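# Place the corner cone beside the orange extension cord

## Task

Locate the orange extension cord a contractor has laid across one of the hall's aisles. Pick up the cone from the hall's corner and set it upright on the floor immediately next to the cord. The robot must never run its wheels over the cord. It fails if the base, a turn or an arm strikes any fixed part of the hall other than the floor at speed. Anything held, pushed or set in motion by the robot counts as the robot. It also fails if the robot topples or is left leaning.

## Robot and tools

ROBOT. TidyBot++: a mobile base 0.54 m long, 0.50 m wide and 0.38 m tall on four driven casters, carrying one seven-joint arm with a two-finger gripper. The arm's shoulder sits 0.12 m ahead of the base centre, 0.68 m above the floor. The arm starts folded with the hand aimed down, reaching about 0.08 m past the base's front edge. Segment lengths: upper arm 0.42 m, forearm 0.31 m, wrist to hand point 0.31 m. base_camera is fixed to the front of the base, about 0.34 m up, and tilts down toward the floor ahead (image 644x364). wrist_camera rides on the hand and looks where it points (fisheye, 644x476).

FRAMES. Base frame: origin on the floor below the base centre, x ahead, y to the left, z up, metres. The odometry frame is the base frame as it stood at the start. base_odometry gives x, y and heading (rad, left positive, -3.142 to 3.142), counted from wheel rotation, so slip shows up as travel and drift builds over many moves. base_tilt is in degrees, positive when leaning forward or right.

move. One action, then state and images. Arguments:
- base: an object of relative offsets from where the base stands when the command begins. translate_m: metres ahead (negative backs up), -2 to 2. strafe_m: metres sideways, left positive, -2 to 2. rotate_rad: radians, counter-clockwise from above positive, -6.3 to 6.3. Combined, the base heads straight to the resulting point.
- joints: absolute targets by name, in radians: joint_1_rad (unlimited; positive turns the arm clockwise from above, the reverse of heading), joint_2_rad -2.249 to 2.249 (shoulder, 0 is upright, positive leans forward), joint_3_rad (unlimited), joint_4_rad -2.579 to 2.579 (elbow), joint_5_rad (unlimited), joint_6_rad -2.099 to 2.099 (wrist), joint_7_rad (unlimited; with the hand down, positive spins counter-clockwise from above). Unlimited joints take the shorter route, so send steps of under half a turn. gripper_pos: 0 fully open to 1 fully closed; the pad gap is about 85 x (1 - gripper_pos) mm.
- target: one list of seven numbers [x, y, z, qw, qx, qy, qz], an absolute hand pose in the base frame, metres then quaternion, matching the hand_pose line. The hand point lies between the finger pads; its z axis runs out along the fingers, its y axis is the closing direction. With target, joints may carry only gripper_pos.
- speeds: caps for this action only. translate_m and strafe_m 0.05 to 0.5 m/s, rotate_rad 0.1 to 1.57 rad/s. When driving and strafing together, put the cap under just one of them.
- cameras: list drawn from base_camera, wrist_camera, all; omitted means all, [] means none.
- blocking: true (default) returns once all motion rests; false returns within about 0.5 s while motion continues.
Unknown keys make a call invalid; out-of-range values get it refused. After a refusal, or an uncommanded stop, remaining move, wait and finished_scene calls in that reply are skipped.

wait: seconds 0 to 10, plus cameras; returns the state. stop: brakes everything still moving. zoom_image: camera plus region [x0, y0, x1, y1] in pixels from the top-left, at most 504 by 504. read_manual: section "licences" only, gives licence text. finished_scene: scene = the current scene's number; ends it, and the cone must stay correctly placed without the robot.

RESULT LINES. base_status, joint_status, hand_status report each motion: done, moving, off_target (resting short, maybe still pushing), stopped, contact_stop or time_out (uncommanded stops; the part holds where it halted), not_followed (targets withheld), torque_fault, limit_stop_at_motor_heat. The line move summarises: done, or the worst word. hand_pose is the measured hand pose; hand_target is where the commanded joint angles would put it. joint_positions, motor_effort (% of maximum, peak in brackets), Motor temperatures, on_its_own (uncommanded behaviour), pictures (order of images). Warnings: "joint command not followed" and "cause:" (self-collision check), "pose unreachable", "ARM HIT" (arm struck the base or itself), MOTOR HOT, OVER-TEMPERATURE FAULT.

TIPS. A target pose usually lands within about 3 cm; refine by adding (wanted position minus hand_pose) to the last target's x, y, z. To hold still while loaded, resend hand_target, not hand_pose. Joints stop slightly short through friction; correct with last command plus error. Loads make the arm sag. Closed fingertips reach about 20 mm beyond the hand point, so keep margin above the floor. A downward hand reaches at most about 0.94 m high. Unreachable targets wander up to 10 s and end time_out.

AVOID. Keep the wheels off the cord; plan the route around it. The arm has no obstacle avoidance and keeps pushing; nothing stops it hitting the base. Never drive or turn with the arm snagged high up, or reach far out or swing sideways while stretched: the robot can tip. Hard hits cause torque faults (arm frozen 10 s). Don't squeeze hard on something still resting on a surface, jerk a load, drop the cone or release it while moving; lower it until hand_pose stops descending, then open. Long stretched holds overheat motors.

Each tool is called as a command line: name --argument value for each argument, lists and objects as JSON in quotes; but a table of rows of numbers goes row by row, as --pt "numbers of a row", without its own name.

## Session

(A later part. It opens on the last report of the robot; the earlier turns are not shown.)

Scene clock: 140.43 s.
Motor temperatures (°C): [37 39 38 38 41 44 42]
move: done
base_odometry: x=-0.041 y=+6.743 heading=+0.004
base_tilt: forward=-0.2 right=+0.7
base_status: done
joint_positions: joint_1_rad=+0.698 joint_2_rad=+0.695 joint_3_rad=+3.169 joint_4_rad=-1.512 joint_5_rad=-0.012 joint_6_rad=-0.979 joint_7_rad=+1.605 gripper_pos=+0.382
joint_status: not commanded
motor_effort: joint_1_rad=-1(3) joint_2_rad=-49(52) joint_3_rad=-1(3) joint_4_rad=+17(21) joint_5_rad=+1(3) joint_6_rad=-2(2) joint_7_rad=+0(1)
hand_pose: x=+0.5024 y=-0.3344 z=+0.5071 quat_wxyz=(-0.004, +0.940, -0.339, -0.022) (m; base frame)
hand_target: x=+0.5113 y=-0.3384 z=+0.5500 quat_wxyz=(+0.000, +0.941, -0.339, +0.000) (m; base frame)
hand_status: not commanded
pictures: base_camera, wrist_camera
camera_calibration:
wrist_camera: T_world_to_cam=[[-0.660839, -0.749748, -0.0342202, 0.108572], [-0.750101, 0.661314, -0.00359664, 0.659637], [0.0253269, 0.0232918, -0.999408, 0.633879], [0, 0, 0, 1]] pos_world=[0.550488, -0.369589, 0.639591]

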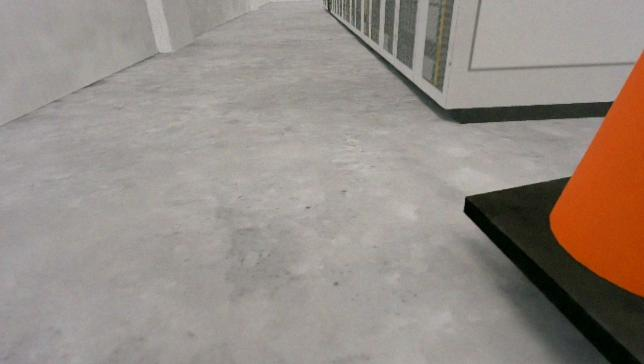

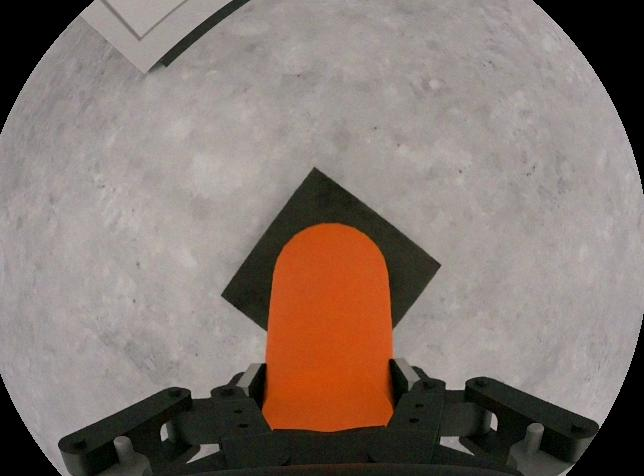

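move --base '{"strafe_m":0.3}' --joints '{"joint_1_rad":0.0}' --cameras '["base_camera"]'

move --base '{"translate_m":1.2}'

Scene clock: 171.50 s.
Motor temperatures (°C): [37 39 37 38 41 44 42]
move: done
base_odometry: x=-0.042 y=+7.044 heading=+0.005
base_tilt: forward=-0.2 right=+0.6
base_status: done
joint_positions: joint_1_rad=+0.000 joint_2_rad=+0.695 joint_3_rad=+3.155 joint_4_rad=-1.512 joint_5_rad=-0.012 joint_6_rad=-0.979 joint_7_rad=+1.605 gripper_pos=+0.382
joint_status: all done
motor_effort: joint_1_rad=+0(10) joint_2_rad=-50(51) joint_3_rad=-1(6) joint_4_rad=+18(19) joint_5_rad=+0(6) joint_6_rad=+0(2) joint_7_rad=-1(1)
hand_pose: x=+0.6277 y=-0.0026 z=+0.5072 quat_wxyz=(-0.001, +1.000, +0.008, -0.022) (m; base frame)
hand_target: x=+0.6371 y=-0.0061 z=+0.5500 quat_wxyz=(+0.000, +1.000, +0.004, +0.000) (m; base frame)
hand_status: not commanded
pictures: base_camera

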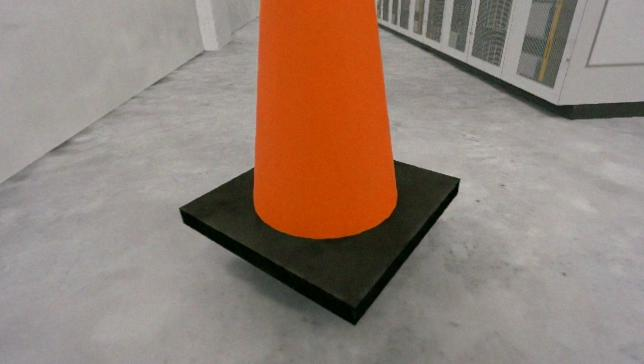

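Scene clock: 175.63 s.
Motor temperatures (°C): [37 39 37 38 41 44 42]
move: done
base_odometry: x=+1.158 y=+7.050 heading=+0.006
base_tilt: forward=-0.2 right=+0.6
base_status: done
joint_positions: joint_1_rad=+0.000 joint_2_rad=+0.695 joint_3_rad=+3.155 joint_4_rad=-1.509 joint_5_rad=-0.012 joint_6_rad=-0.980 joint_7_rad=+1.605 gripper_pos=+0.382
joint_status: not commanded
motor_effort: joint_1_rad=+0(2) joint_2_rad=-49(52) joint_3_rad=-1(2) joint_4_rad=+17(21) joint_5_rad=+1(1) joint_6_rad=-1(3) joint_7_rad=-1(1)
hand_pose: x=+0.6290 y=-0.0027 z=+0.5080 quat_wxyz=(-0.001, +1.000, +0.008, -0.021) (m; base frame)
hand_target: x=+0.6371 y=-0.0061 z=+0.5500 quat_wxyz=(+0.000, +1.000, +0.004, +0.000) (m; base frame)
hand_status: not commanded
pictures: base_camera, wrist_camera
camera_calibration:
wrist_camera: T_world_to_cam=[[-0.0135295, -0.99897, -0.0433114, 0.0377217], [-0.999888, 0.0137908, -0.00574035, 0.691654], [0.00633174, 0.0432289, -0.999045, 0.635618], [0, 0, 0, 1]] pos_world=[0.688062, 0.000667354, 0.640615]

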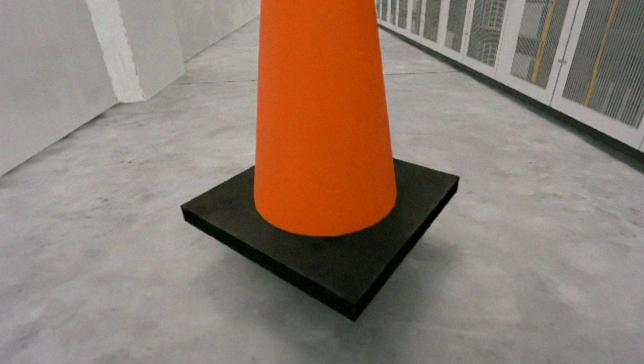

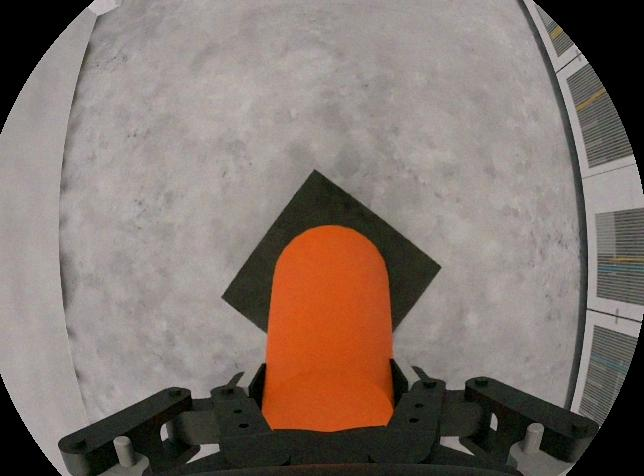

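zoom_image --camera "base_camera" --region '[360, 0, 460, 60]'

zoom_image --camera "base_camera" --region '[160, 0, 260, 60]'

move --base '{"translate_m":1.2,"strafe_m":-0.13}' --cameras '["base_camera"]'

zoom_image --camera "base_camera" --region '[360, 0, 520, 100]'

Scaled by 5.040.

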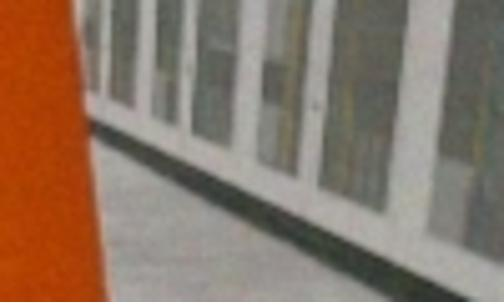

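Scaled by 5.040.

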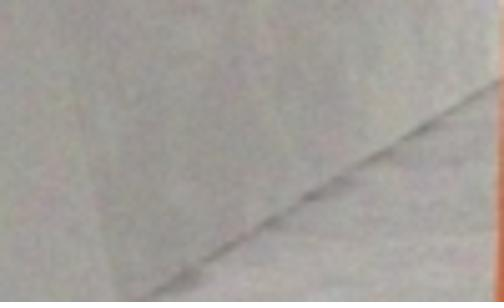

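Scene clock: 187.93 s.
Motor temperatures (°C): [37 39 37 38 41 44 42]
move: done
base_odometry: x=+2.359 y=+6.928 heading=+0.007
base_tilt: forward=-0.2 right=+0.6
base_status: done
joint_positions: joint_1_rad=+0.000 joint_2_rad=+0.695 joint_3_rad=+3.155 joint_4_rad=-1.509 joint_5_rad=-0.012 joint_6_rad=-0.980 joint_7_rad=+1.605 gripper_pos=+0.382
joint_status: not commanded
motor_effort: joint_1_rad=+1(3) joint_2_rad=-50(52) joint_3_rad=-2(3) joint_4_rad=+17(21) joint_5_rad=+1(1) joint_6_rad=-2(3) joint_7_rad=+0(1)
hand_pose: x=+0.6287 y=-0.0027 z=+0.5079 quat_wxyz=(-0.001, +1.000, +0.008, -0.021) (m; base frame)
hand_target: x=+0.6371 y=-0.0061 z=+0.5500 quat_wxyz=(+0.000, +1.000, +0.004, +0.000) (m; base frame)
hand_status: not commanded
pictures: base_camera

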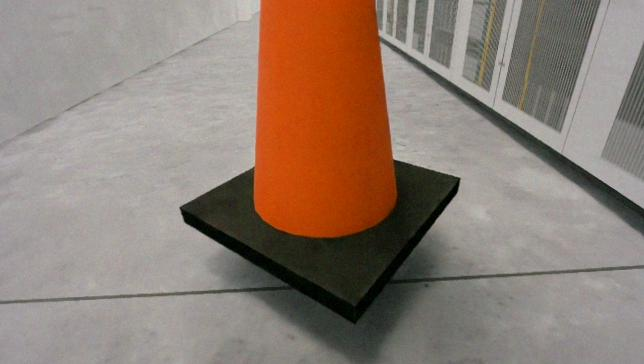

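Scaled by 3.150.

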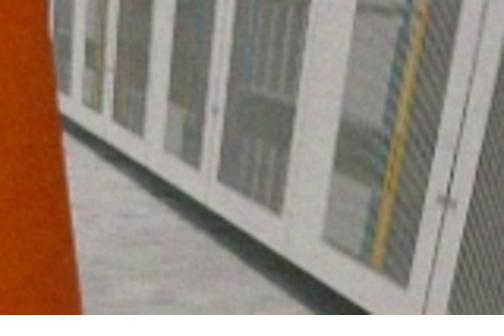

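move --base '{"translate_m":1.5}' --cameras '["base_camera"]'

zoom_image --camera "base_camera" --region '[360, 0, 520, 100]'

Scene clock: 196.13 s.
Motor temperatures (°C): [37 40 37 38 41 44 42]
move: done
base_odometry: x=+3.859 y=+6.938 heading=+0.006
base_tilt: forward=-0.1 right=+0.6
base_status: done
joint_positions: joint_1_rad=+0.000 joint_2_rad=+0.695 joint_3_rad=+3.155 joint_4_rad=-1.507 joint_5_rad=-0.012 joint_6_rad=-0.980 joint_7_rad=+1.605 gripper_pos=+0.382
joint_status: not commanded
motor_effort: joint_1_rad=+0(4) joint_2_rad=-50(52) joint_3_rad=-1(2) joint_4_rad=+19(21) joint_5_rad=+0(1) joint_6_rad=+2(3) joint_7_rad=-1(1)
hand_pose: x=+0.6297 y=-0.0027 z=+0.5082 quat_wxyz=(-0.001, +1.000, +0.008, -0.020) (m; base frame)
hand_target: x=+0.6371 y=-0.0061 z=+0.5500 quat_wxyz=(+0.000, +1.000, +0.004, +0.000) (m; base frame)
hand_status: not commanded
pictures: base_camera

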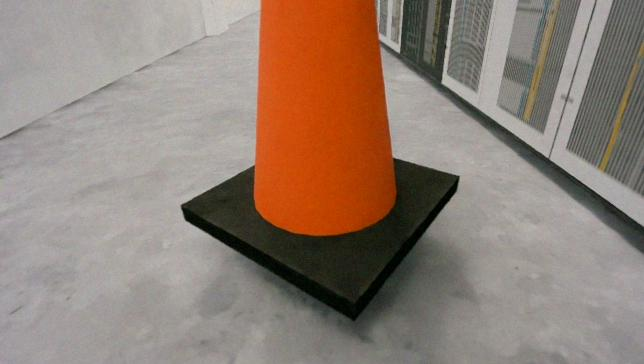

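Scaled by 3.150.

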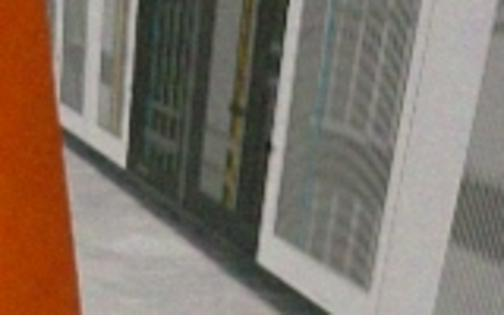

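move --base '{"translate_m":1.8}' --cameras '["base_camera"]'

zoom_image --camera "base_camera" --region '[360, 0, 520, 100]'

Scene clock: 205.30 s.
Motor temperatures (°C): [37 40 37 38 41 44 42]
move: done
base_odometry: x=+5.659 y=+6.948 heading=+0.006
base_tilt: forward=-0.2 right=+0.6
base_status: done
joint_positions: joint_1_rad=+0.000 joint_2_rad=+0.696 joint_3_rad=+3.155 joint_4_rad=-1.509 joint_5_rad=-0.012 joint_6_rad=-0.980 joint_7_rad=+1.605 gripper_pos=+0.382
joint_status: not commanded
motor_effort: joint_1_rad=+0(2) joint_2_rad=-50(52) joint_3_rad=-1(3) joint_4_rad=+19(21) joint_5_rad=+1(1) joint_6_rad=+1(2) joint_7_rad=+0(1)
hand_pose: x=+0.6286 y=-0.0027 z=+0.5076 quat_wxyz=(-0.001, +1.000, +0.008, -0.022) (m; base frame)
hand_target: x=+0.6371 y=-0.0061 z=+0.5500 quat_wxyz=(+0.000, +1.000, +0.004, +0.000) (m; base frame)
hand_status: not commanded
pictures: base_camera

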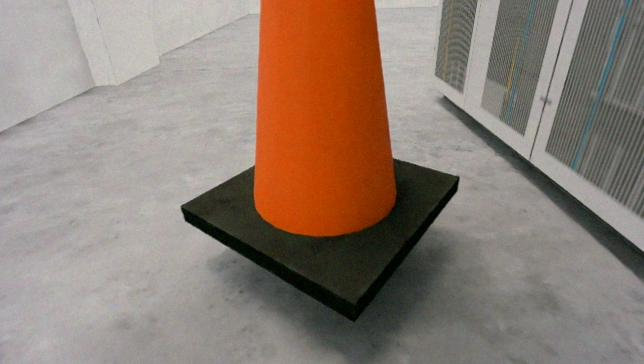

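Scaled by 3.150.

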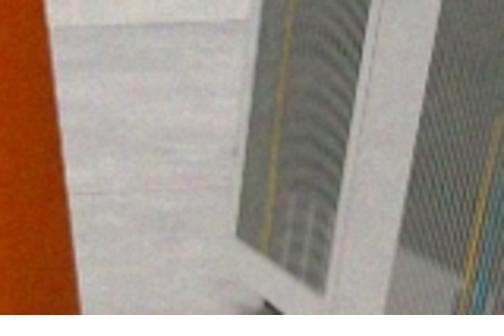

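move --base '{"translate_m":1.8}' --cameras '["base_camera"]'

move --base '{"translate_m":1.7,"rotate_rad":-1.57}'

Scene clock: 214.50 s.
Motor temperatures (°C): [37 40 37 38 41 44 42]
move: done
base_odometry: x=+7.460 y=+6.958 heading=+0.005
base_tilt: forward=-0.2 right=+0.6
base_status: done
joint_positions: joint_1_rad=+0.000 joint_2_rad=+0.696 joint_3_rad=+3.155 joint_4_rad=-1.509 joint_5_rad=-0.012 joint_6_rad=-0.980 joint_7_rad=+1.605 gripper_pos=+0.382
joint_status: not commanded
motor_effort: joint_1_rad=+0(2) joint_2_rad=-50(52) joint_3_rad=-1(3) joint_4_rad=+19(20) joint_5_rad=+1(1) joint_6_rad=+1(2) joint_7_rad=-1(1)
hand_pose: x=+0.6286 y=-0.0027 z=+0.5075 quat_wxyz=(-0.001, +1.000, +0.008, -0.022) (m; base frame)
hand_target: x=+0.6371 y=-0.0061 z=+0.5500 quat_wxyz=(+0.000, +1.000, +0.004, +0.000) (m; base frame)
hand_status: not commanded
pictures: base_camera

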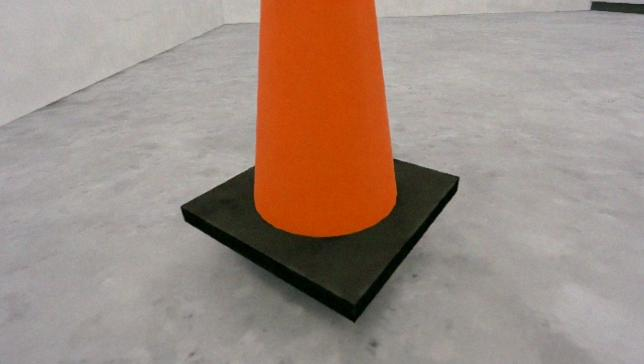

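Scene clock: 219.67 s.
Motor temperatures (°C): [37 40 37 38 41 44 42]
move: done
base_odometry: x=+9.160 y=+6.967 heading=-1.566
base_tilt: forward=-0.2 right=+0.6
base_status: done
joint_positions: joint_1_rad=-0.002 joint_2_rad=+0.696 joint_3_rad=+3.170 joint_4_rad=-1.507 joint_5_rad=-0.012 joint_6_rad=-0.981 joint_7_rad=+1.605 gripper_pos=+0.382
joint_status: not commanded
motor_effort: joint_1_rad=+0(7) joint_2_rad=-50(51) joint_3_rad=+0(6) joint_4_rad=+18(21) joint_5_rad=+1(5) joint_6_rad=+0(3) joint_7_rad=-1(1)
hand_pose: x=+0.6298 y=-0.0092 z=+0.5080 quat_wxyz=(+0.004, +1.000, +0.003, -0.021) (m; base frame)
hand_target: x=+0.6371 y=-0.0061 z=+0.5500 quat_wxyz=(+0.000, +1.000, +0.004, +0.000) (m; base frame)
hand_status: not commanded
pictures: base_camera, wrist_camera
camera_calibration:
wrist_camera: T_world_to_cam=[[-0.0228229, -0.999175, -0.0335991, 0.0321931], [-0.999713, 0.0230532, -0.0064827, 0.692927], [0.00725192, 0.0334415, -0.999414, 0.635469], [0, 0, 0, 1]] pos_world=[0.688854, -0.0050587, 0.640671]

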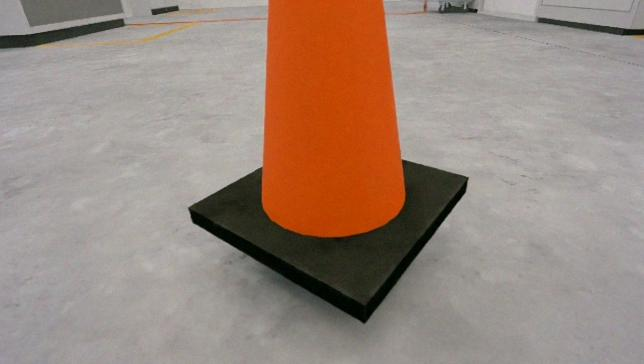

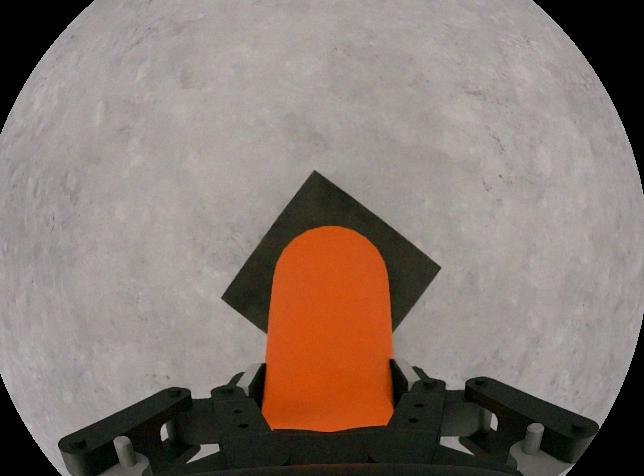

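Orange red line visible at distance.

zoom_image --camera "base_camera" --region '[100, 0, 270, 60]'

zoom_image --camera "base_camera" --region '[380, 0, 550, 60]'

Scaled by 2.965.

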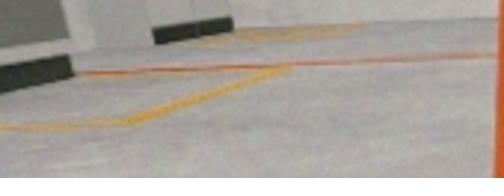

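Scaled by 2.965.

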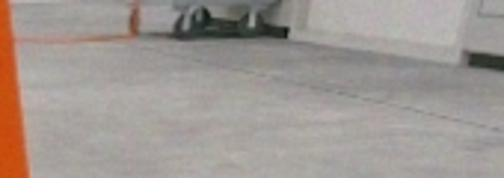

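move --base '{"translate_m":2.0}' --cameras '["base_camera"]'

zoom_image --camera "base_camera" --region '[380, 0, 644, 100]'

Scene clock: 234.70 s.
Motor temperatures (°C): [36 40 37 38 41 44 42]
move: done
base_odometry: x=+9.170 y=+4.967 heading=-1.565
base_tilt: forward=-0.2 right=+0.6
base_status: done
joint_positions: joint_1_rad=-0.002 joint_2_rad=+0.695 joint_3_rad=+3.170 joint_4_rad=-1.509 joint_5_rad=-0.012 joint_6_rad=-0.981 joint_7_rad=+1.605 gripper_pos=+0.382
joint_status: not commanded
motor_effort: joint_1_rad=+0(2) joint_2_rad=-49(52) joint_3_rad=-1(2) joint_4_rad=+17(21) joint_5_rad=+1(2) joint_6_rad=+0(3) joint_7_rad=-1(1)
hand_pose: x=+0.6284 y=-0.0092 z=+0.5078 quat_wxyz=(+0.004, +1.000, +0.003, -0.022) (m; base frame)
hand_target: x=+0.6371 y=-0.0061 z=+0.5500 quat_wxyz=(+0.000, +1.000, +0.004, +0.000) (m; base frame)
hand_status: not commanded
pictures: base_camera

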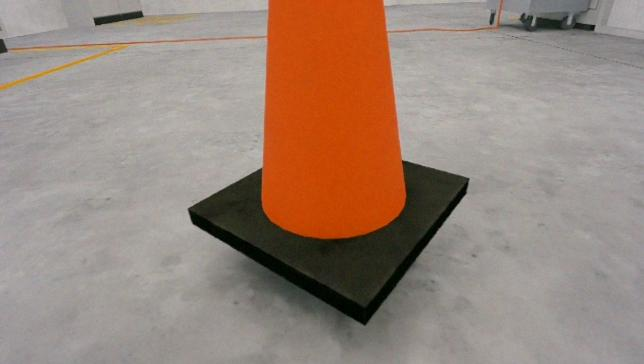

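Scaled by 1.909.

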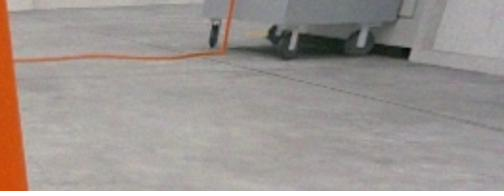

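move --base '{"translate_m":1.3}'

Scene clock: 246.20 s.
Motor temperatures (°C): [36 40 37 38 41 44 42]
move: done
base_odometry: x=+9.177 y=+3.667 heading=-1.565
base_tilt: forward=-0.2 right=+0.6
base_status: done
joint_positions: joint_1_rad=-0.002 joint_2_rad=+0.695 joint_3_rad=+3.170 joint_4_rad=-1.509 joint_5_rad=-0.012 joint_6_rad=-0.982 joint_7_rad=+1.605 gripper_pos=+0.382
joint_status: not commanded
motor_effort: joint_1_rad=+0(3) joint_2_rad=-49(52) joint_3_rad=-1(2) joint_4_rad=+17(21) joint_5_rad=+1(1) joint_6_rad=-1(3) joint_7_rad=+0(1)
hand_pose: x=+0.6283 y=-0.0092 z=+0.5079 quat_wxyz=(+0.004, +1.000, +0.003, -0.022) (m; base frame)
hand_target: x=+0.6371 y=-0.0061 z=+0.5500 quat_wxyz=(+0.000, +1.000, +0.004, +0.000) (m; base frame)
hand_status: not commanded
pictures: base_camera, wrist_camera
camera_calibration:
wrist_camera: T_world_to_cam=[[-0.0231867, -0.999166, -0.0336186, 0.0323107], [-0.999722, 0.0233196, -0.00356501, 0.689912], [0.00434601, 0.0335266, -0.999428, 0.637139], [0, 0, 0, 1]] pos_world=[0.6877, -0.0051658, 0.64032]

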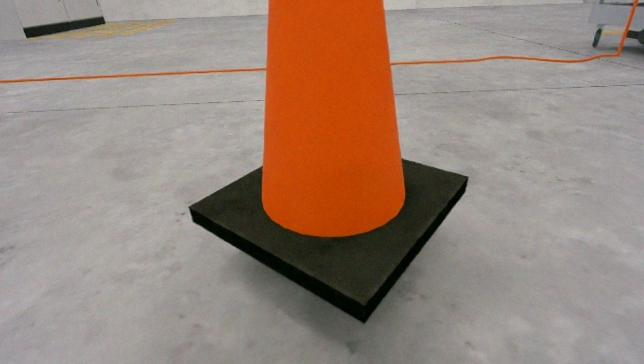

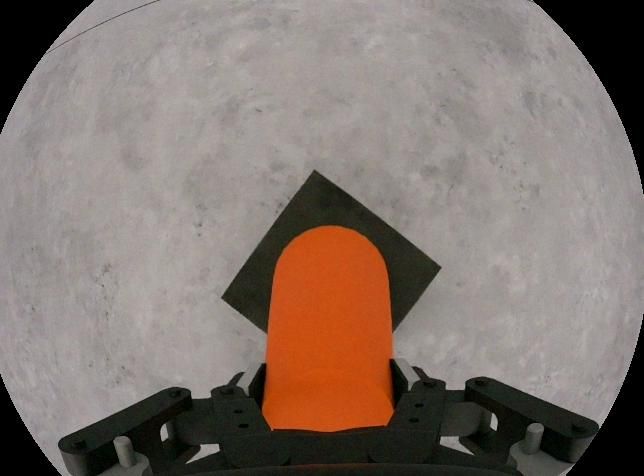

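move --base '{"translate_m":1.05}' --joints '{"joint_7_rad":0.87}'

Scene clock: 260.17 s.
Motor temperatures (°C): [36 40 37 38 41 44 42]
move: done
base_odometry: x=+9.184 y=+2.617 heading=-1.564
base_tilt: forward=-0.2 right=+0.6
base_status: done
joint_positions: joint_1_rad=-0.002 joint_2_rad=+0.695 joint_3_rad=+3.170 joint_4_rad=-1.509 joint_5_rad=-0.012 joint_6_rad=-0.982 joint_7_rad=+0.901 gripper_pos=+0.382
joint_status: all done
motor_effort: joint_1_rad=+1(3) joint_2_rad=-50(52) joint_3_rad=+0(2) joint_4_rad=+18(21) joint_5_rad=+2(2) joint_6_rad=+0(3) joint_7_rad=+0(1)
hand_pose: x=+0.6283 y=-0.0093 z=+0.5079 quat_wxyz=(+0.011, +0.940, -0.341, -0.019) (m; base frame)
hand_target: x=+0.6371 y=-0.0061 z=+0.5500 quat_wxyz=(+0.000, +0.934, -0.356, +0.000) (m; base frame)
hand_status: not commanded
pictures: base_camera, wrist_camera
camera_calibration:
wrist_camera: T_world_to_cam=[[-0.663614, -0.748039, -0.0073636, 0.423586], [-0.747816, 0.663611, -0.0197878, 0.545866], [0.0196886, -0.00762487, -0.999777, 0.627357], [0, 0, 0, 1]] pos_world=[0.676953, -0.0405998, 0.641137]

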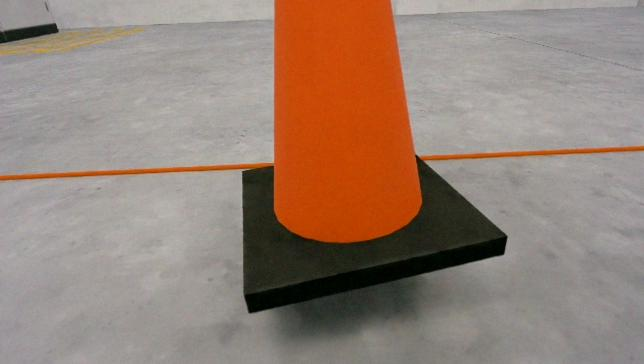

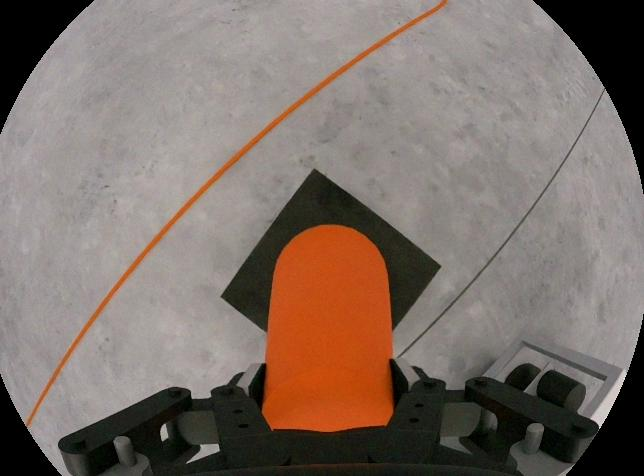

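move --base '{"translate_m":0.115}' --speeds '{"translate_m":0.15}' --cameras '["base_camera"]'

move --target '[0.645,-0.006,0.50,0,0.934,-0.356,0]' --cameras '["base_camera"]'

move --target '[0.645,-0.006,0.475,0,0.934,-0.356,0]'

Scene clock: 275.17 s.
Motor temperatures (°C): [36 40 37 38 41 44 41]
move: done
base_odometry: x=+9.185 y=+2.502 heading=-1.563
base_tilt: forward=-0.2 right=+0.6
base_status: done
joint_positions: joint_1_rad=-0.001 joint_2_rad=+0.695 joint_3_rad=+3.170 joint_4_rad=-1.511 joint_5_rad=-0.012 joint_6_rad=-0.982 joint_7_rad=+0.901 gripper_pos=+0.382
joint_status: not commanded
motor_effort: joint_1_rad=+1(2) joint_2_rad=-50(51) joint_3_rad=+0(2) joint_4_rad=+18(20) joint_5_rad=+1(3) joint_6_rad=+0(2) joint_7_rad=-1(1)
hand_pose: x=+0.6276 y=-0.0094 z=+0.5077 quat_wxyz=(+0.011, +0.940, -0.341, -0.020) (m; base frame)
hand_target: x=+0.6371 y=-0.0061 z=+0.5500 quat_wxyz=(+0.000, +0.934, -0.356, +0.000) (m; base frame)
hand_status: not commanded
pictures: base_camera

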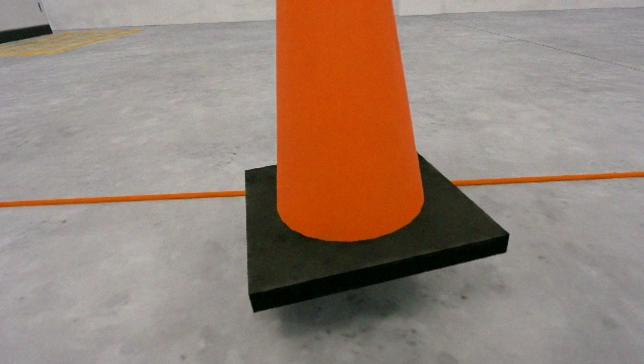

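Scene clock: 276.57 s.
Motor temperatures (°C): [36 40 37 38 41 44 41]
move: off_target
base_odometry: x=+9.185 y=+2.502 heading=-1.563
base_tilt: forward=-0.2 right=+0.6
base_status: not commanded
joint_positions: joint_1_rad=-0.082 joint_2_rad=+0.772 joint_3_rad=+3.304 joint_4_rad=-1.527 joint_5_rad=-0.087 joint_6_rad=-0.975 joint_7_rad=+0.945 gripper_pos=+0.382
joint_status: not commanded
motor_effort: joint_1_rad=+0(1) joint_2_rad=-49(52) joint_3_rad=+1(3) joint_4_rad=+14(18) joint_5_rad=+2(3) joint_6_rad=-3(4) joint_7_rad=+0(1)
hand_pose: x=+0.6095 y=-0.0174 z=+0.4671 quat_wxyz=(+0.039, +0.934, -0.352, -0.052) (m; base frame)
hand_target: x=+0.6450 y=-0.0060 z=+0.5000 quat_wxyz=(+0.000, +0.934, -0.356, +0.000) (m; base frame)
hand_status: off_target (0.050 m and 7.4 deg from the pose sent, 0.019 m and 3.2 deg at the start)
pictures: base_camera

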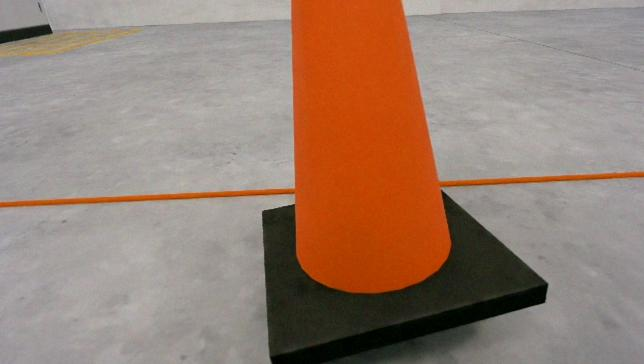

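Scene clock: 278.00 s.
Motor temperatures (°C): [36 40 37 38 41 44 41]
move: off_target
base_odometry: x=+9.185 y=+2.502 heading=-1.563
base_tilt: forward=-0.2 right=+0.6
base_status: not commanded
joint_positions: joint_1_rad=-0.083 joint_2_rad=+0.794 joint_3_rad=+3.307 joint_4_rad=-1.544 joint_5_rad=-0.101 joint_6_rad=-0.936 joint_7_rad=+0.956 gripper_pos=+0.382
joint_status: not commanded
motor_effort: joint_1_rad=+0(3) joint_2_rad=-46(50) joint_3_rad=+2(3) joint_4_rad=+13(15) joint_5_rad=+3(3) joint_6_rad=-2(3) joint_7_rad=+0(2)
hand_pose: x=+0.6077 y=-0.0163 z=+0.4514 quat_wxyz=(+0.036, +0.934, -0.352, -0.052) (m; base frame)
hand_target: x=+0.6450 y=-0.0060 z=+0.4750 quat_wxyz=(+0.000, +0.934, -0.356, +0.000) (m; base frame)
hand_status: off_target (0.045 m and 7.3 deg from the pose sent, 0.038 m and 7.4 deg at the start)
pictures: base_camera, wrist_camera
camera_calibration:
wrist_camera: T_world_to_cam=[[-0.678235, -0.731984, 0.0647781, 0.380897], [-0.732381, 0.680542, 0.0219223, 0.506129], [-0.060131, -0.0325738, -0.997659, 0.618324], [0, 0, 0, 1]] pos_world=[0.666197, -0.0454906, 0.581107]

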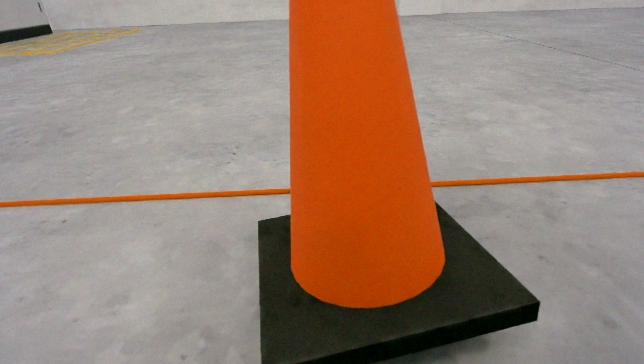

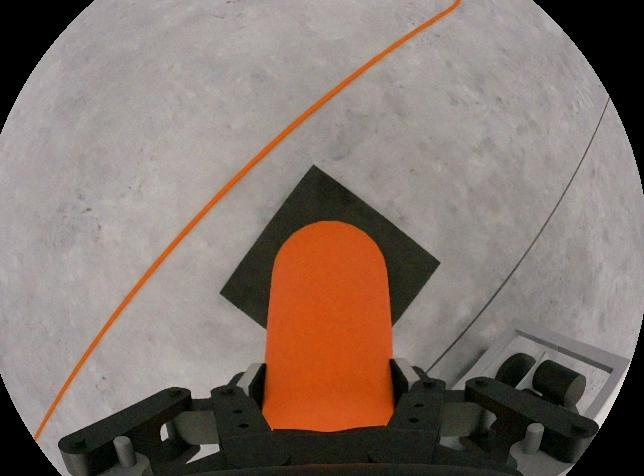

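move --joints '{"joint_1_rad":0,"joint_2_rad":0.72,"joint_3_rad":3.14,"joint_4_rad":-1.53,"joint_5_rad":0,"joint_6_rad":-0.84,"joint_7_rad":0.87}'

Scene clock: 293.60 s.
Motor temperatures (°C): [36 40 37 38 41 44 41]
move: off_target
base_odometry: x=+9.185 y=+2.502 heading=-1.563
base_tilt: forward=-0.2 right=+0.6
base_status: not commanded
joint_positions: joint_1_rad=-0.013 joint_2_rad=+0.789 joint_3_rad=+3.154 joint_4_rad=-1.547 joint_5_rad=-0.069 joint_6_rad=-0.902 joint_7_rad=+0.904 gripper_pos=+0.382
joint_status: joint_2_rad off_target (ended at +0.789, target +0.720); the others done
motor_effort: joint_1_rad=-1(4) joint_2_rad=-50(52) joint_3_rad=-2(2) joint_4_rad=+15(16) joint_5_rad=+0(2) joint_6_rad=-2(3) joint_7_rad=+0(1)
hand_pose: x=+0.6148 y=+0.0186 z=+0.4509 quat_wxyz=(-0.005, +0.937, -0.346, -0.052) (m; base frame)
hand_target: x=+0.6571 y=+0.0022 z=+0.4898 quat_wxyz=(-0.009, +0.939, -0.343, +0.024) (m; base frame)
hand_status: not commanded
pictures: base_camera, wrist_camera
camera_calibration:
wrist_camera: T_world_to_cam=[[-0.672646, -0.739868, -0.0119959, 0.442624], [-0.739306, 0.671275, 0.0530673, 0.477963], [-0.0312102, 0.0445641, -0.998519, 0.600608], [0, 0, 0, 1]] pos_world=[0.669835, -0.0201265, 0.579664]

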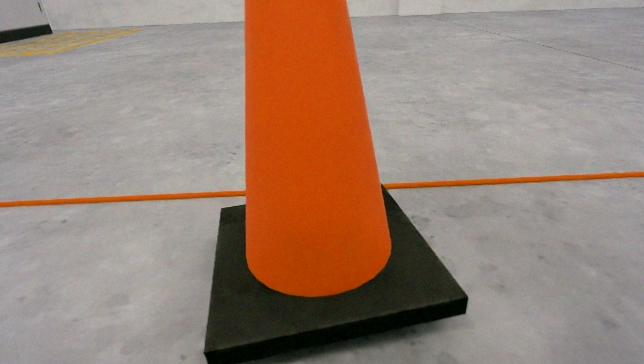

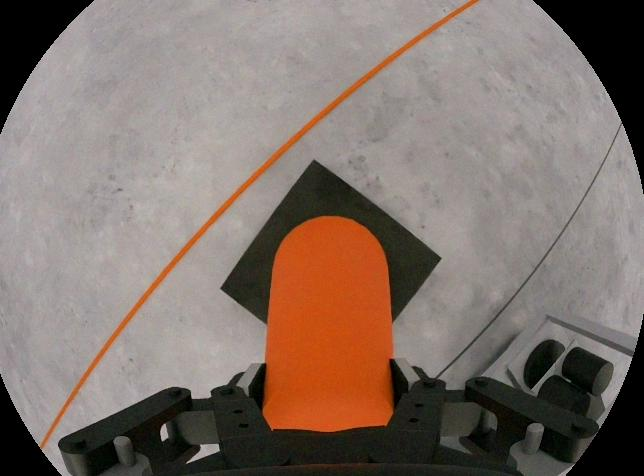

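move --joints '{"joint_1_rad":0,"joint_2_rad":0.72,"joint_3_rad":3.14,"joint_4_rad":-1.53,"joint_5_rad":0.05,"joint_6_rad":-0.72,"joint_7_rad":0.87}'

Scene clock: 298.50 s.
Motor temperatures (°C): [36 40 37 38 41 44 41]
move: off_target
base_odometry: x=+9.185 y=+2.502 heading=-1.563
base_tilt: forward=-0.2 right=+0.6
base_status: not commanded
joint_positions: joint_1_rad=-0.008 joint_2_rad=+0.786 joint_3_rad=+3.148 joint_4_rad=-1.558 joint_5_rad=-0.011 joint_6_rad=-0.790 joint_7_rad=+0.904 gripper_pos=+0.382
joint_status: joint_2_rad off_target (ended at +0.786, target +0.720); the others done
motor_effort: joint_1_rad=+0(3) joint_2_rad=-51(53) joint_3_rad=-2(6) joint_4_rad=+16(19) joint_5_rad=+0(3) joint_6_rad=+0(4) joint_7_rad=+0(1)
hand_pose: x=+0.6440 y=+0.0046 z=+0.4484 quat_wxyz=(-0.003, +0.944, -0.329, +0.003) (m; base frame)
hand_target: x=+0.6943 y=-0.0080 z=+0.4941 quat_wxyz=(-0.013, +0.942, -0.325, +0.086) (m; base frame)
hand_status: not commanded
pictures: base_camera, wrist_camera
camera_calibration:
wrist_camera: T_world_to_cam=[[-0.642076, -0.765029, -0.0496996, 0.449168], [-0.763317, 0.643977, -0.05138, 0.571442], [0.0713126, 0.00494673, -0.997442, 0.5333], [0, 0, 0, 1]] pos_world=[0.686561, -0.0270078, 0.583619]

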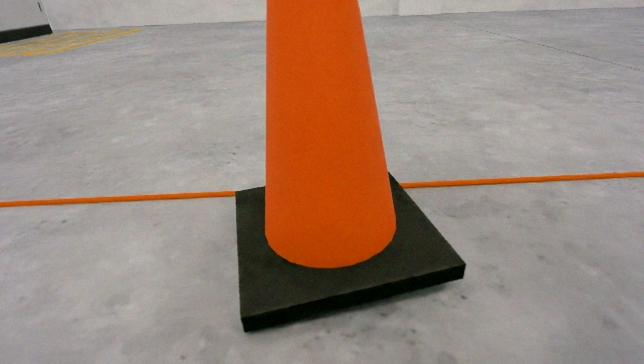

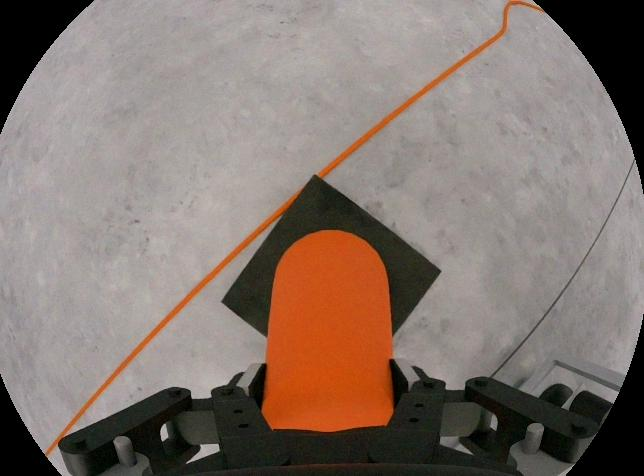

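move --base '{"translate_m":-0.035}' --speeds '{"translate_m":0.1}' --cameras '[]'

move --joints '{"joint_2_rad":0.75,"joint_6_rad":-0.70}' --cameras '["base_camera"]'

move --joints '{"joint_2_rad":0.78,"joint_6_rad":-0.68}'

Scene clock: 306.50 s.
Motor temperatures (°C): [36 41 37 38 41 44 41]
move: done
base_odometry: x=+9.185 y=+2.537 heading=-1.564
base_tilt: forward=-0.2 right=+0.6
base_status: done
joint_positions: joint_1_rad=-0.008 joint_2_rad=+0.786 joint_3_rad=+3.148 joint_4_rad=-1.562 joint_5_rad=-0.011 joint_6_rad=-0.787 joint_7_rad=+0.904 gripper_pos=+0.382
joint_status: not commanded
motor_effort: joint_1_rad=+0(3) joint_2_rad=-51(53) joint_3_rad=-2(2) joint_4_rad=+16(19) joint_5_rad=+1(2) joint_6_rad=+0(3) joint_7_rad=-1(1)
hand_pose: x=+0.6429 y=+0.0043 z=+0.4473 quat_wxyz=(-0.002, +0.944, -0.329, +0.003) (m; base frame)
hand_target: x=+0.6943 y=-0.0080 z=+0.4941 quat_wxyz=(-0.013, +0.942, -0.325, +0.086) (m; base frame)
hand_status: not commanded
pictures: none
No camera images: "cameras" was empty.

Scene clock: 307.13 s.
Motor temperatures (°C): [36 41 37 38 41 44 41]
move: off_target
base_odometry: x=+9.185 y=+2.537 heading=-1.564
base_tilt: forward=-0.1 right=+0.6
base_status: not commanded
joint_positions: joint_1_rad=-0.008 joint_2_rad=+0.804 joint_3_rad=+3.148 joint_4_rad=-1.561 joint_5_rad=-0.010 joint_6_rad=-0.771 joint_7_rad=+0.903 gripper_pos=+0.382
joint_status: joint_2_rad off_target (ended at +0.804, target +0.750); the others done
motor_effort: joint_1_rad=+0(1) joint_2_rad=-49(53) joint_3_rad=-2(3) joint_4_rad=+15(16) joint_5_rad=+1(2) joint_6_rad=+1(2) joint_7_rad=+0(1)
hand_pose: x=+0.6441 y=+0.0041 z=+0.4383 quat_wxyz=(-0.002, +0.944, -0.330, +0.002) (m; base frame)
hand_target: x=+0.6946 y=-0.0078 z=+0.4779 quat_wxyz=(-0.012, +0.942, -0.325, +0.082) (m; base frame)
hand_status: not commanded
pictures: base_camera

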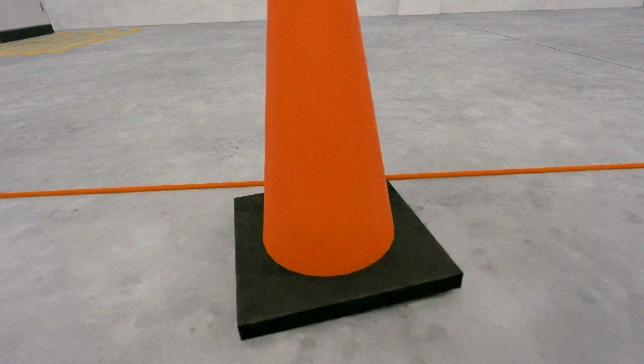

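Scene clock: 307.77 s.
Motor temperatures (°C): [36 41 37 38 41 44 41]
move: done
base_odometry: x=+9.185 y=+2.537 heading=-1.564
base_tilt: forward=-0.2 right=+0.6
base_status: not commanded
joint_positions: joint_1_rad=-0.006 joint_2_rad=+0.808 joint_3_rad=+3.148 joint_4_rad=-1.557 joint_5_rad=-0.005 joint_6_rad=-0.763 joint_7_rad=+0.903 gripper_pos=+0.382
joint_status: all done
motor_effort: joint_1_rad=+0(1) joint_2_rad=-47(50) joint_3_rad=-3(4) joint_4_rad=+14(15) joint_5_rad=+0(2) joint_6_rad=+1(2) joint_7_rad=-1(1)
hand_pose: x=+0.6475 y=+0.0022 z=+0.4366 quat_wxyz=(-0.002, +0.944, -0.329, +0.006) (m; base frame)
hand_target: x=+0.6944 y=-0.0075 z=+0.4616 quat_wxyz=(-0.010, +0.943, -0.325, +0.077) (m; base frame)
hand_status: not commanded
pictures: base_camera, wrist_camera
camera_calibration:
wrist_camera: T_world_to_cam=[[-0.641271, -0.765674, -0.0501403, 0.448724], [-0.763465, 0.643227, -0.0581316, 0.578155], [0.0767615, 0.00100225, -0.997049, 0.517631], [0, 0, 0, 1]] pos_world=[0.689421, -0.0288276, 0.572212]

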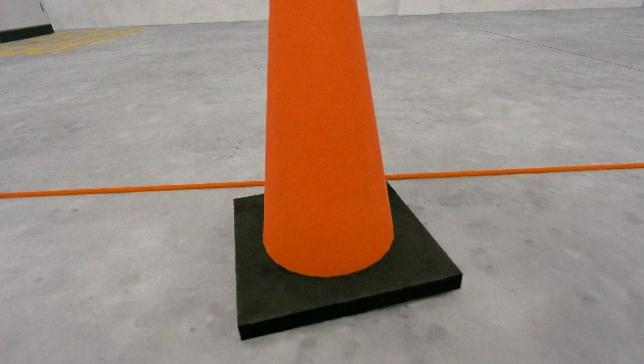

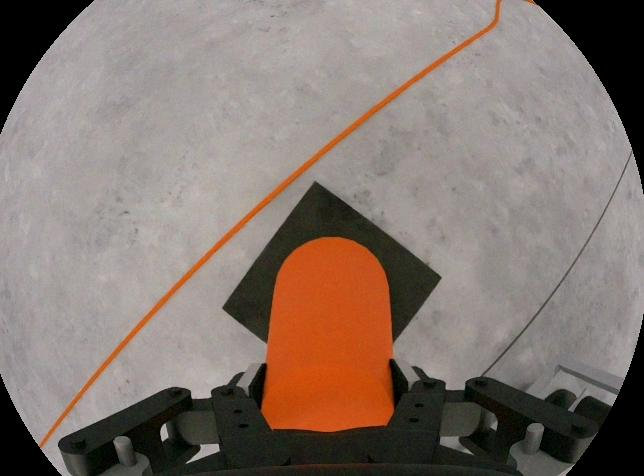

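move --joints '{"joint_2_rad":0.80}' --cameras '[]'

move --joints '{"gripper_pos":0.0}'

Scene clock: 312.07 s.
Motor temperatures (°C): [36 40 37 38 41 44 41]
move: done
base_odometry: x=+9.185 y=+2.537 heading=-1.564
base_tilt: forward=-0.2 right=+0.6
base_status: not commanded
joint_positions: joint_1_rad=-0.004 joint_2_rad=+0.813 joint_3_rad=+3.148 joint_4_rad=-1.552 joint_5_rad=-0.004 joint_6_rad=-0.763 joint_7_rad=+0.903 gripper_pos=+0.382
joint_status: all done
motor_effort: joint_1_rad=-1(3) joint_2_rad=-44(46) joint_3_rad=-3(4) joint_4_rad=+13(13) joint_5_rad=-1(2) joint_6_rad=+1(2) joint_7_rad=-1(1)
hand_pose: x=+0.6495 y=+0.0008 z=+0.4355 quat_wxyz=(-0.001, +0.944, -0.329, +0.007) (m; base frame)
hand_target: x=+0.6899 y=-0.0075 z=+0.4501 quat_wxyz=(-0.007, +0.943, -0.325, +0.067) (m; base frame)
hand_status: not commanded
pictures: none
No camera images: "cameras" was empty.

Scene clock: 313.00 s.
Motor temperatures (°C): [36 40 37 38 41 44 41]
move: done
base_odometry: x=+9.185 y=+2.537 heading=-1.564
base_tilt: forward=-0.2 right=+0.6
base_status: not commanded
joint_positions: joint_1_rad=-0.003 joint_2_rad=+0.807 joint_3_rad=+3.148 joint_4_rad=-1.544 joint_5_rad=-0.004 joint_6_rad=-0.762 joint_7_rad=+0.902 gripper_pos=+0.000
joint_status: all done
motor_effort: joint_1_rad=+0(3) joint_2_rad=-41(48) joint_3_rad=-2(5) joint_4_rad=+12(15) joint_5_rad=+1(2) joint_6_rad=+1(2) joint_7_rad=+0(1)
hand_pose: x=+0.6552 y=+0.0004 z=+0.4402 quat_wxyz=(-0.004, +0.944, -0.330, +0.014) (m; base frame)
hand_target: x=+0.6899 y=-0.0075 z=+0.4501 quat_wxyz=(-0.007, +0.943, -0.325, +0.067) (m; base frame)
hand_status: not commanded
pictures: base_camera, wrist_camera
camera_calibration:
wrist_camera: T_world_to_cam=[[-0.642386, -0.764096, -0.0591412, 0.457123], [-0.760845, 0.645102, -0.0704185, 0.589069], [0.0919586, -0.000238546, -0.995763, 0.510085], [0, 0, 0, 1]] pos_world=[0.694932, -0.0306014, 0.57644]

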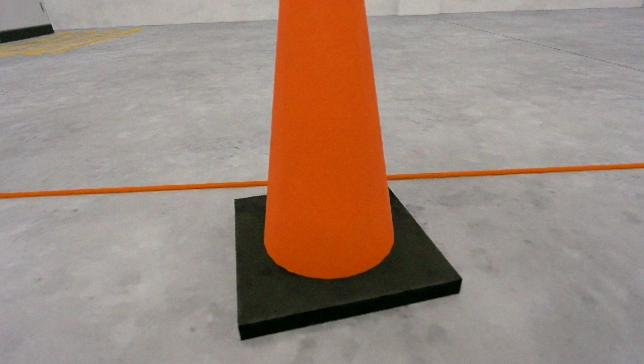

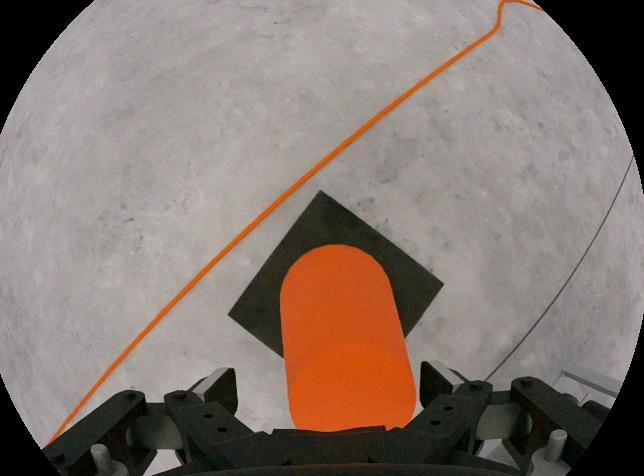

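move --joints '{"joint_2_rad":0.69,"joint_4_rad":-1.47,"joint_6_rad":-0.86}' --cameras '["wrist_camera"]'

move --joints '{"joint_2_rad":0.57,"joint_4_rad":-1.43,"joint_6_rad":-1.01}'

Scene clock: 324.30 s.
Motor temperatures (°C): [36 40 37 38 41 44 41]
move: done
base_odometry: x=+9.185 y=+2.537 heading=-1.564
base_tilt: forward=-0.2 right=+0.6
base_status: not commanded
joint_positions: joint_1_rad=-0.003 joint_2_rad=+0.693 joint_3_rad=+3.148 joint_4_rad=-1.479 joint_5_rad=-0.004 joint_6_rad=-0.806 joint_7_rad=+0.902 gripper_pos=+0.000
joint_status: all done
motor_effort: joint_1_rad=+0(3) joint_2_rad=-40(46) joint_3_rad=-1(3) joint_4_rad=+14(16) joint_5_rad=+1(1) joint_6_rad=+2(3) joint_7_rad=-1(1)
hand_pose: x=+0.6980 y=+0.0003 z=+0.5206 quat_wxyz=(-0.026, +0.941, -0.329, +0.078) (m; base frame)
hand_target: x=+0.6861 y=-0.0096 z=+0.5229 quat_wxyz=(-0.003, +0.943, -0.328, +0.064) (m; base frame)
hand_status: not commanded
pictures: wrist_camera
camera_calibration:
wrist_camera: T_world_to_cam=[[-0.628615, -0.763902, -0.145935, 0.524853], [-0.74415, 0.645332, -0.172589, 0.668907], [0.226018, 0.000104985, -0.974123, 0.481402], [0, 0, 0, 1]] pos_world=[0.718892, -0.0307817, 0.660986]

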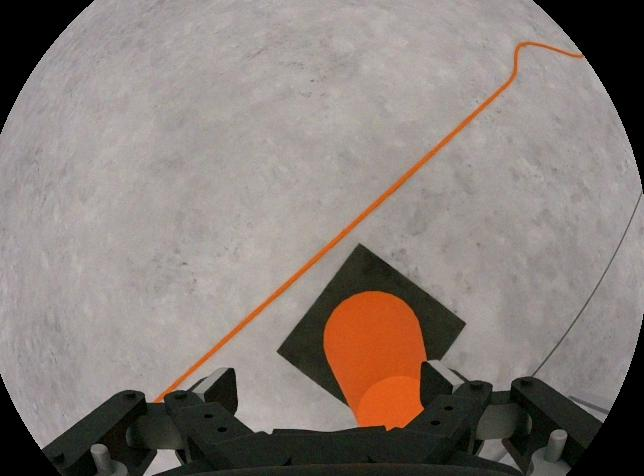

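Scene clock: 325.57 s.
Motor temperatures (°C): [36 40 37 38 41 44 41]
move: done
base_odometry: x=+9.185 y=+2.537 heading=-1.564
base_tilt: forward=-0.2 right=+0.6
base_status: not commanded
joint_positions: joint_1_rad=-0.003 joint_2_rad=+0.572 joint_3_rad=+3.148 joint_4_rad=-1.442 joint_5_rad=-0.004 joint_6_rad=-0.926 joint_7_rad=+0.902 gripper_pos=+0.000
joint_status: all done
motor_effort: joint_1_rad=+0(1) joint_2_rad=-38(43) joint_3_rad=-1(2) joint_4_rad=+16(16) joint_5_rad=+1(1) joint_6_rad=+2(3) joint_7_rad=-1(1)
hand_pose: x=+0.6931 y=+0.0005 z=+0.5956 quat_wxyz=(-0.033, +0.939, -0.328, +0.095) (m; base frame)
hand_target: x=+0.6729 y=-0.0110 z=+0.5969 quat_wxyz=(-0.002, +0.941, -0.331, +0.069) (m; base frame)
hand_status: not commanded
pictures: base_camera, wrist_camera
camera_calibration:
wrist_camera: T_world_to_cam=[[-0.622732, -0.763827, -0.169628, 0.54289], [-0.737323, 0.64542, -0.199466, 0.689336], [0.261839, 0.000857047, -0.965111, 0.525341], [0, 0, 0, 1]] pos_world=[0.708783, -0.0306874, 0.736601]

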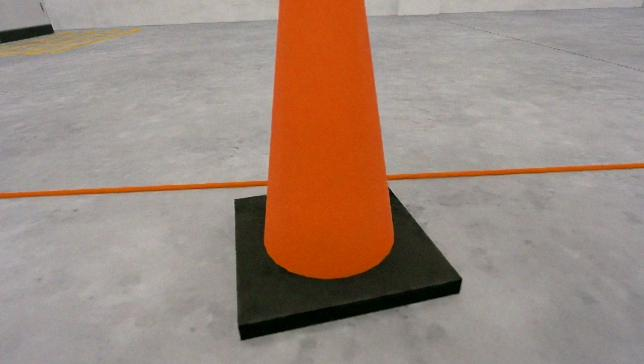

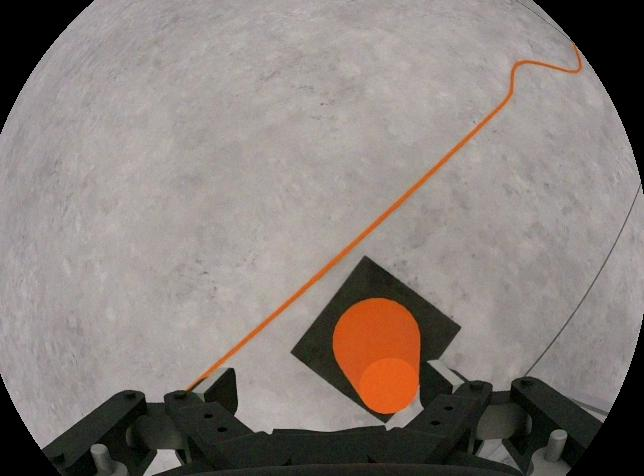

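Standing, ~5 cm from the cord. Finish.

finished_scene --scene 1

The scene is finished: the task was done.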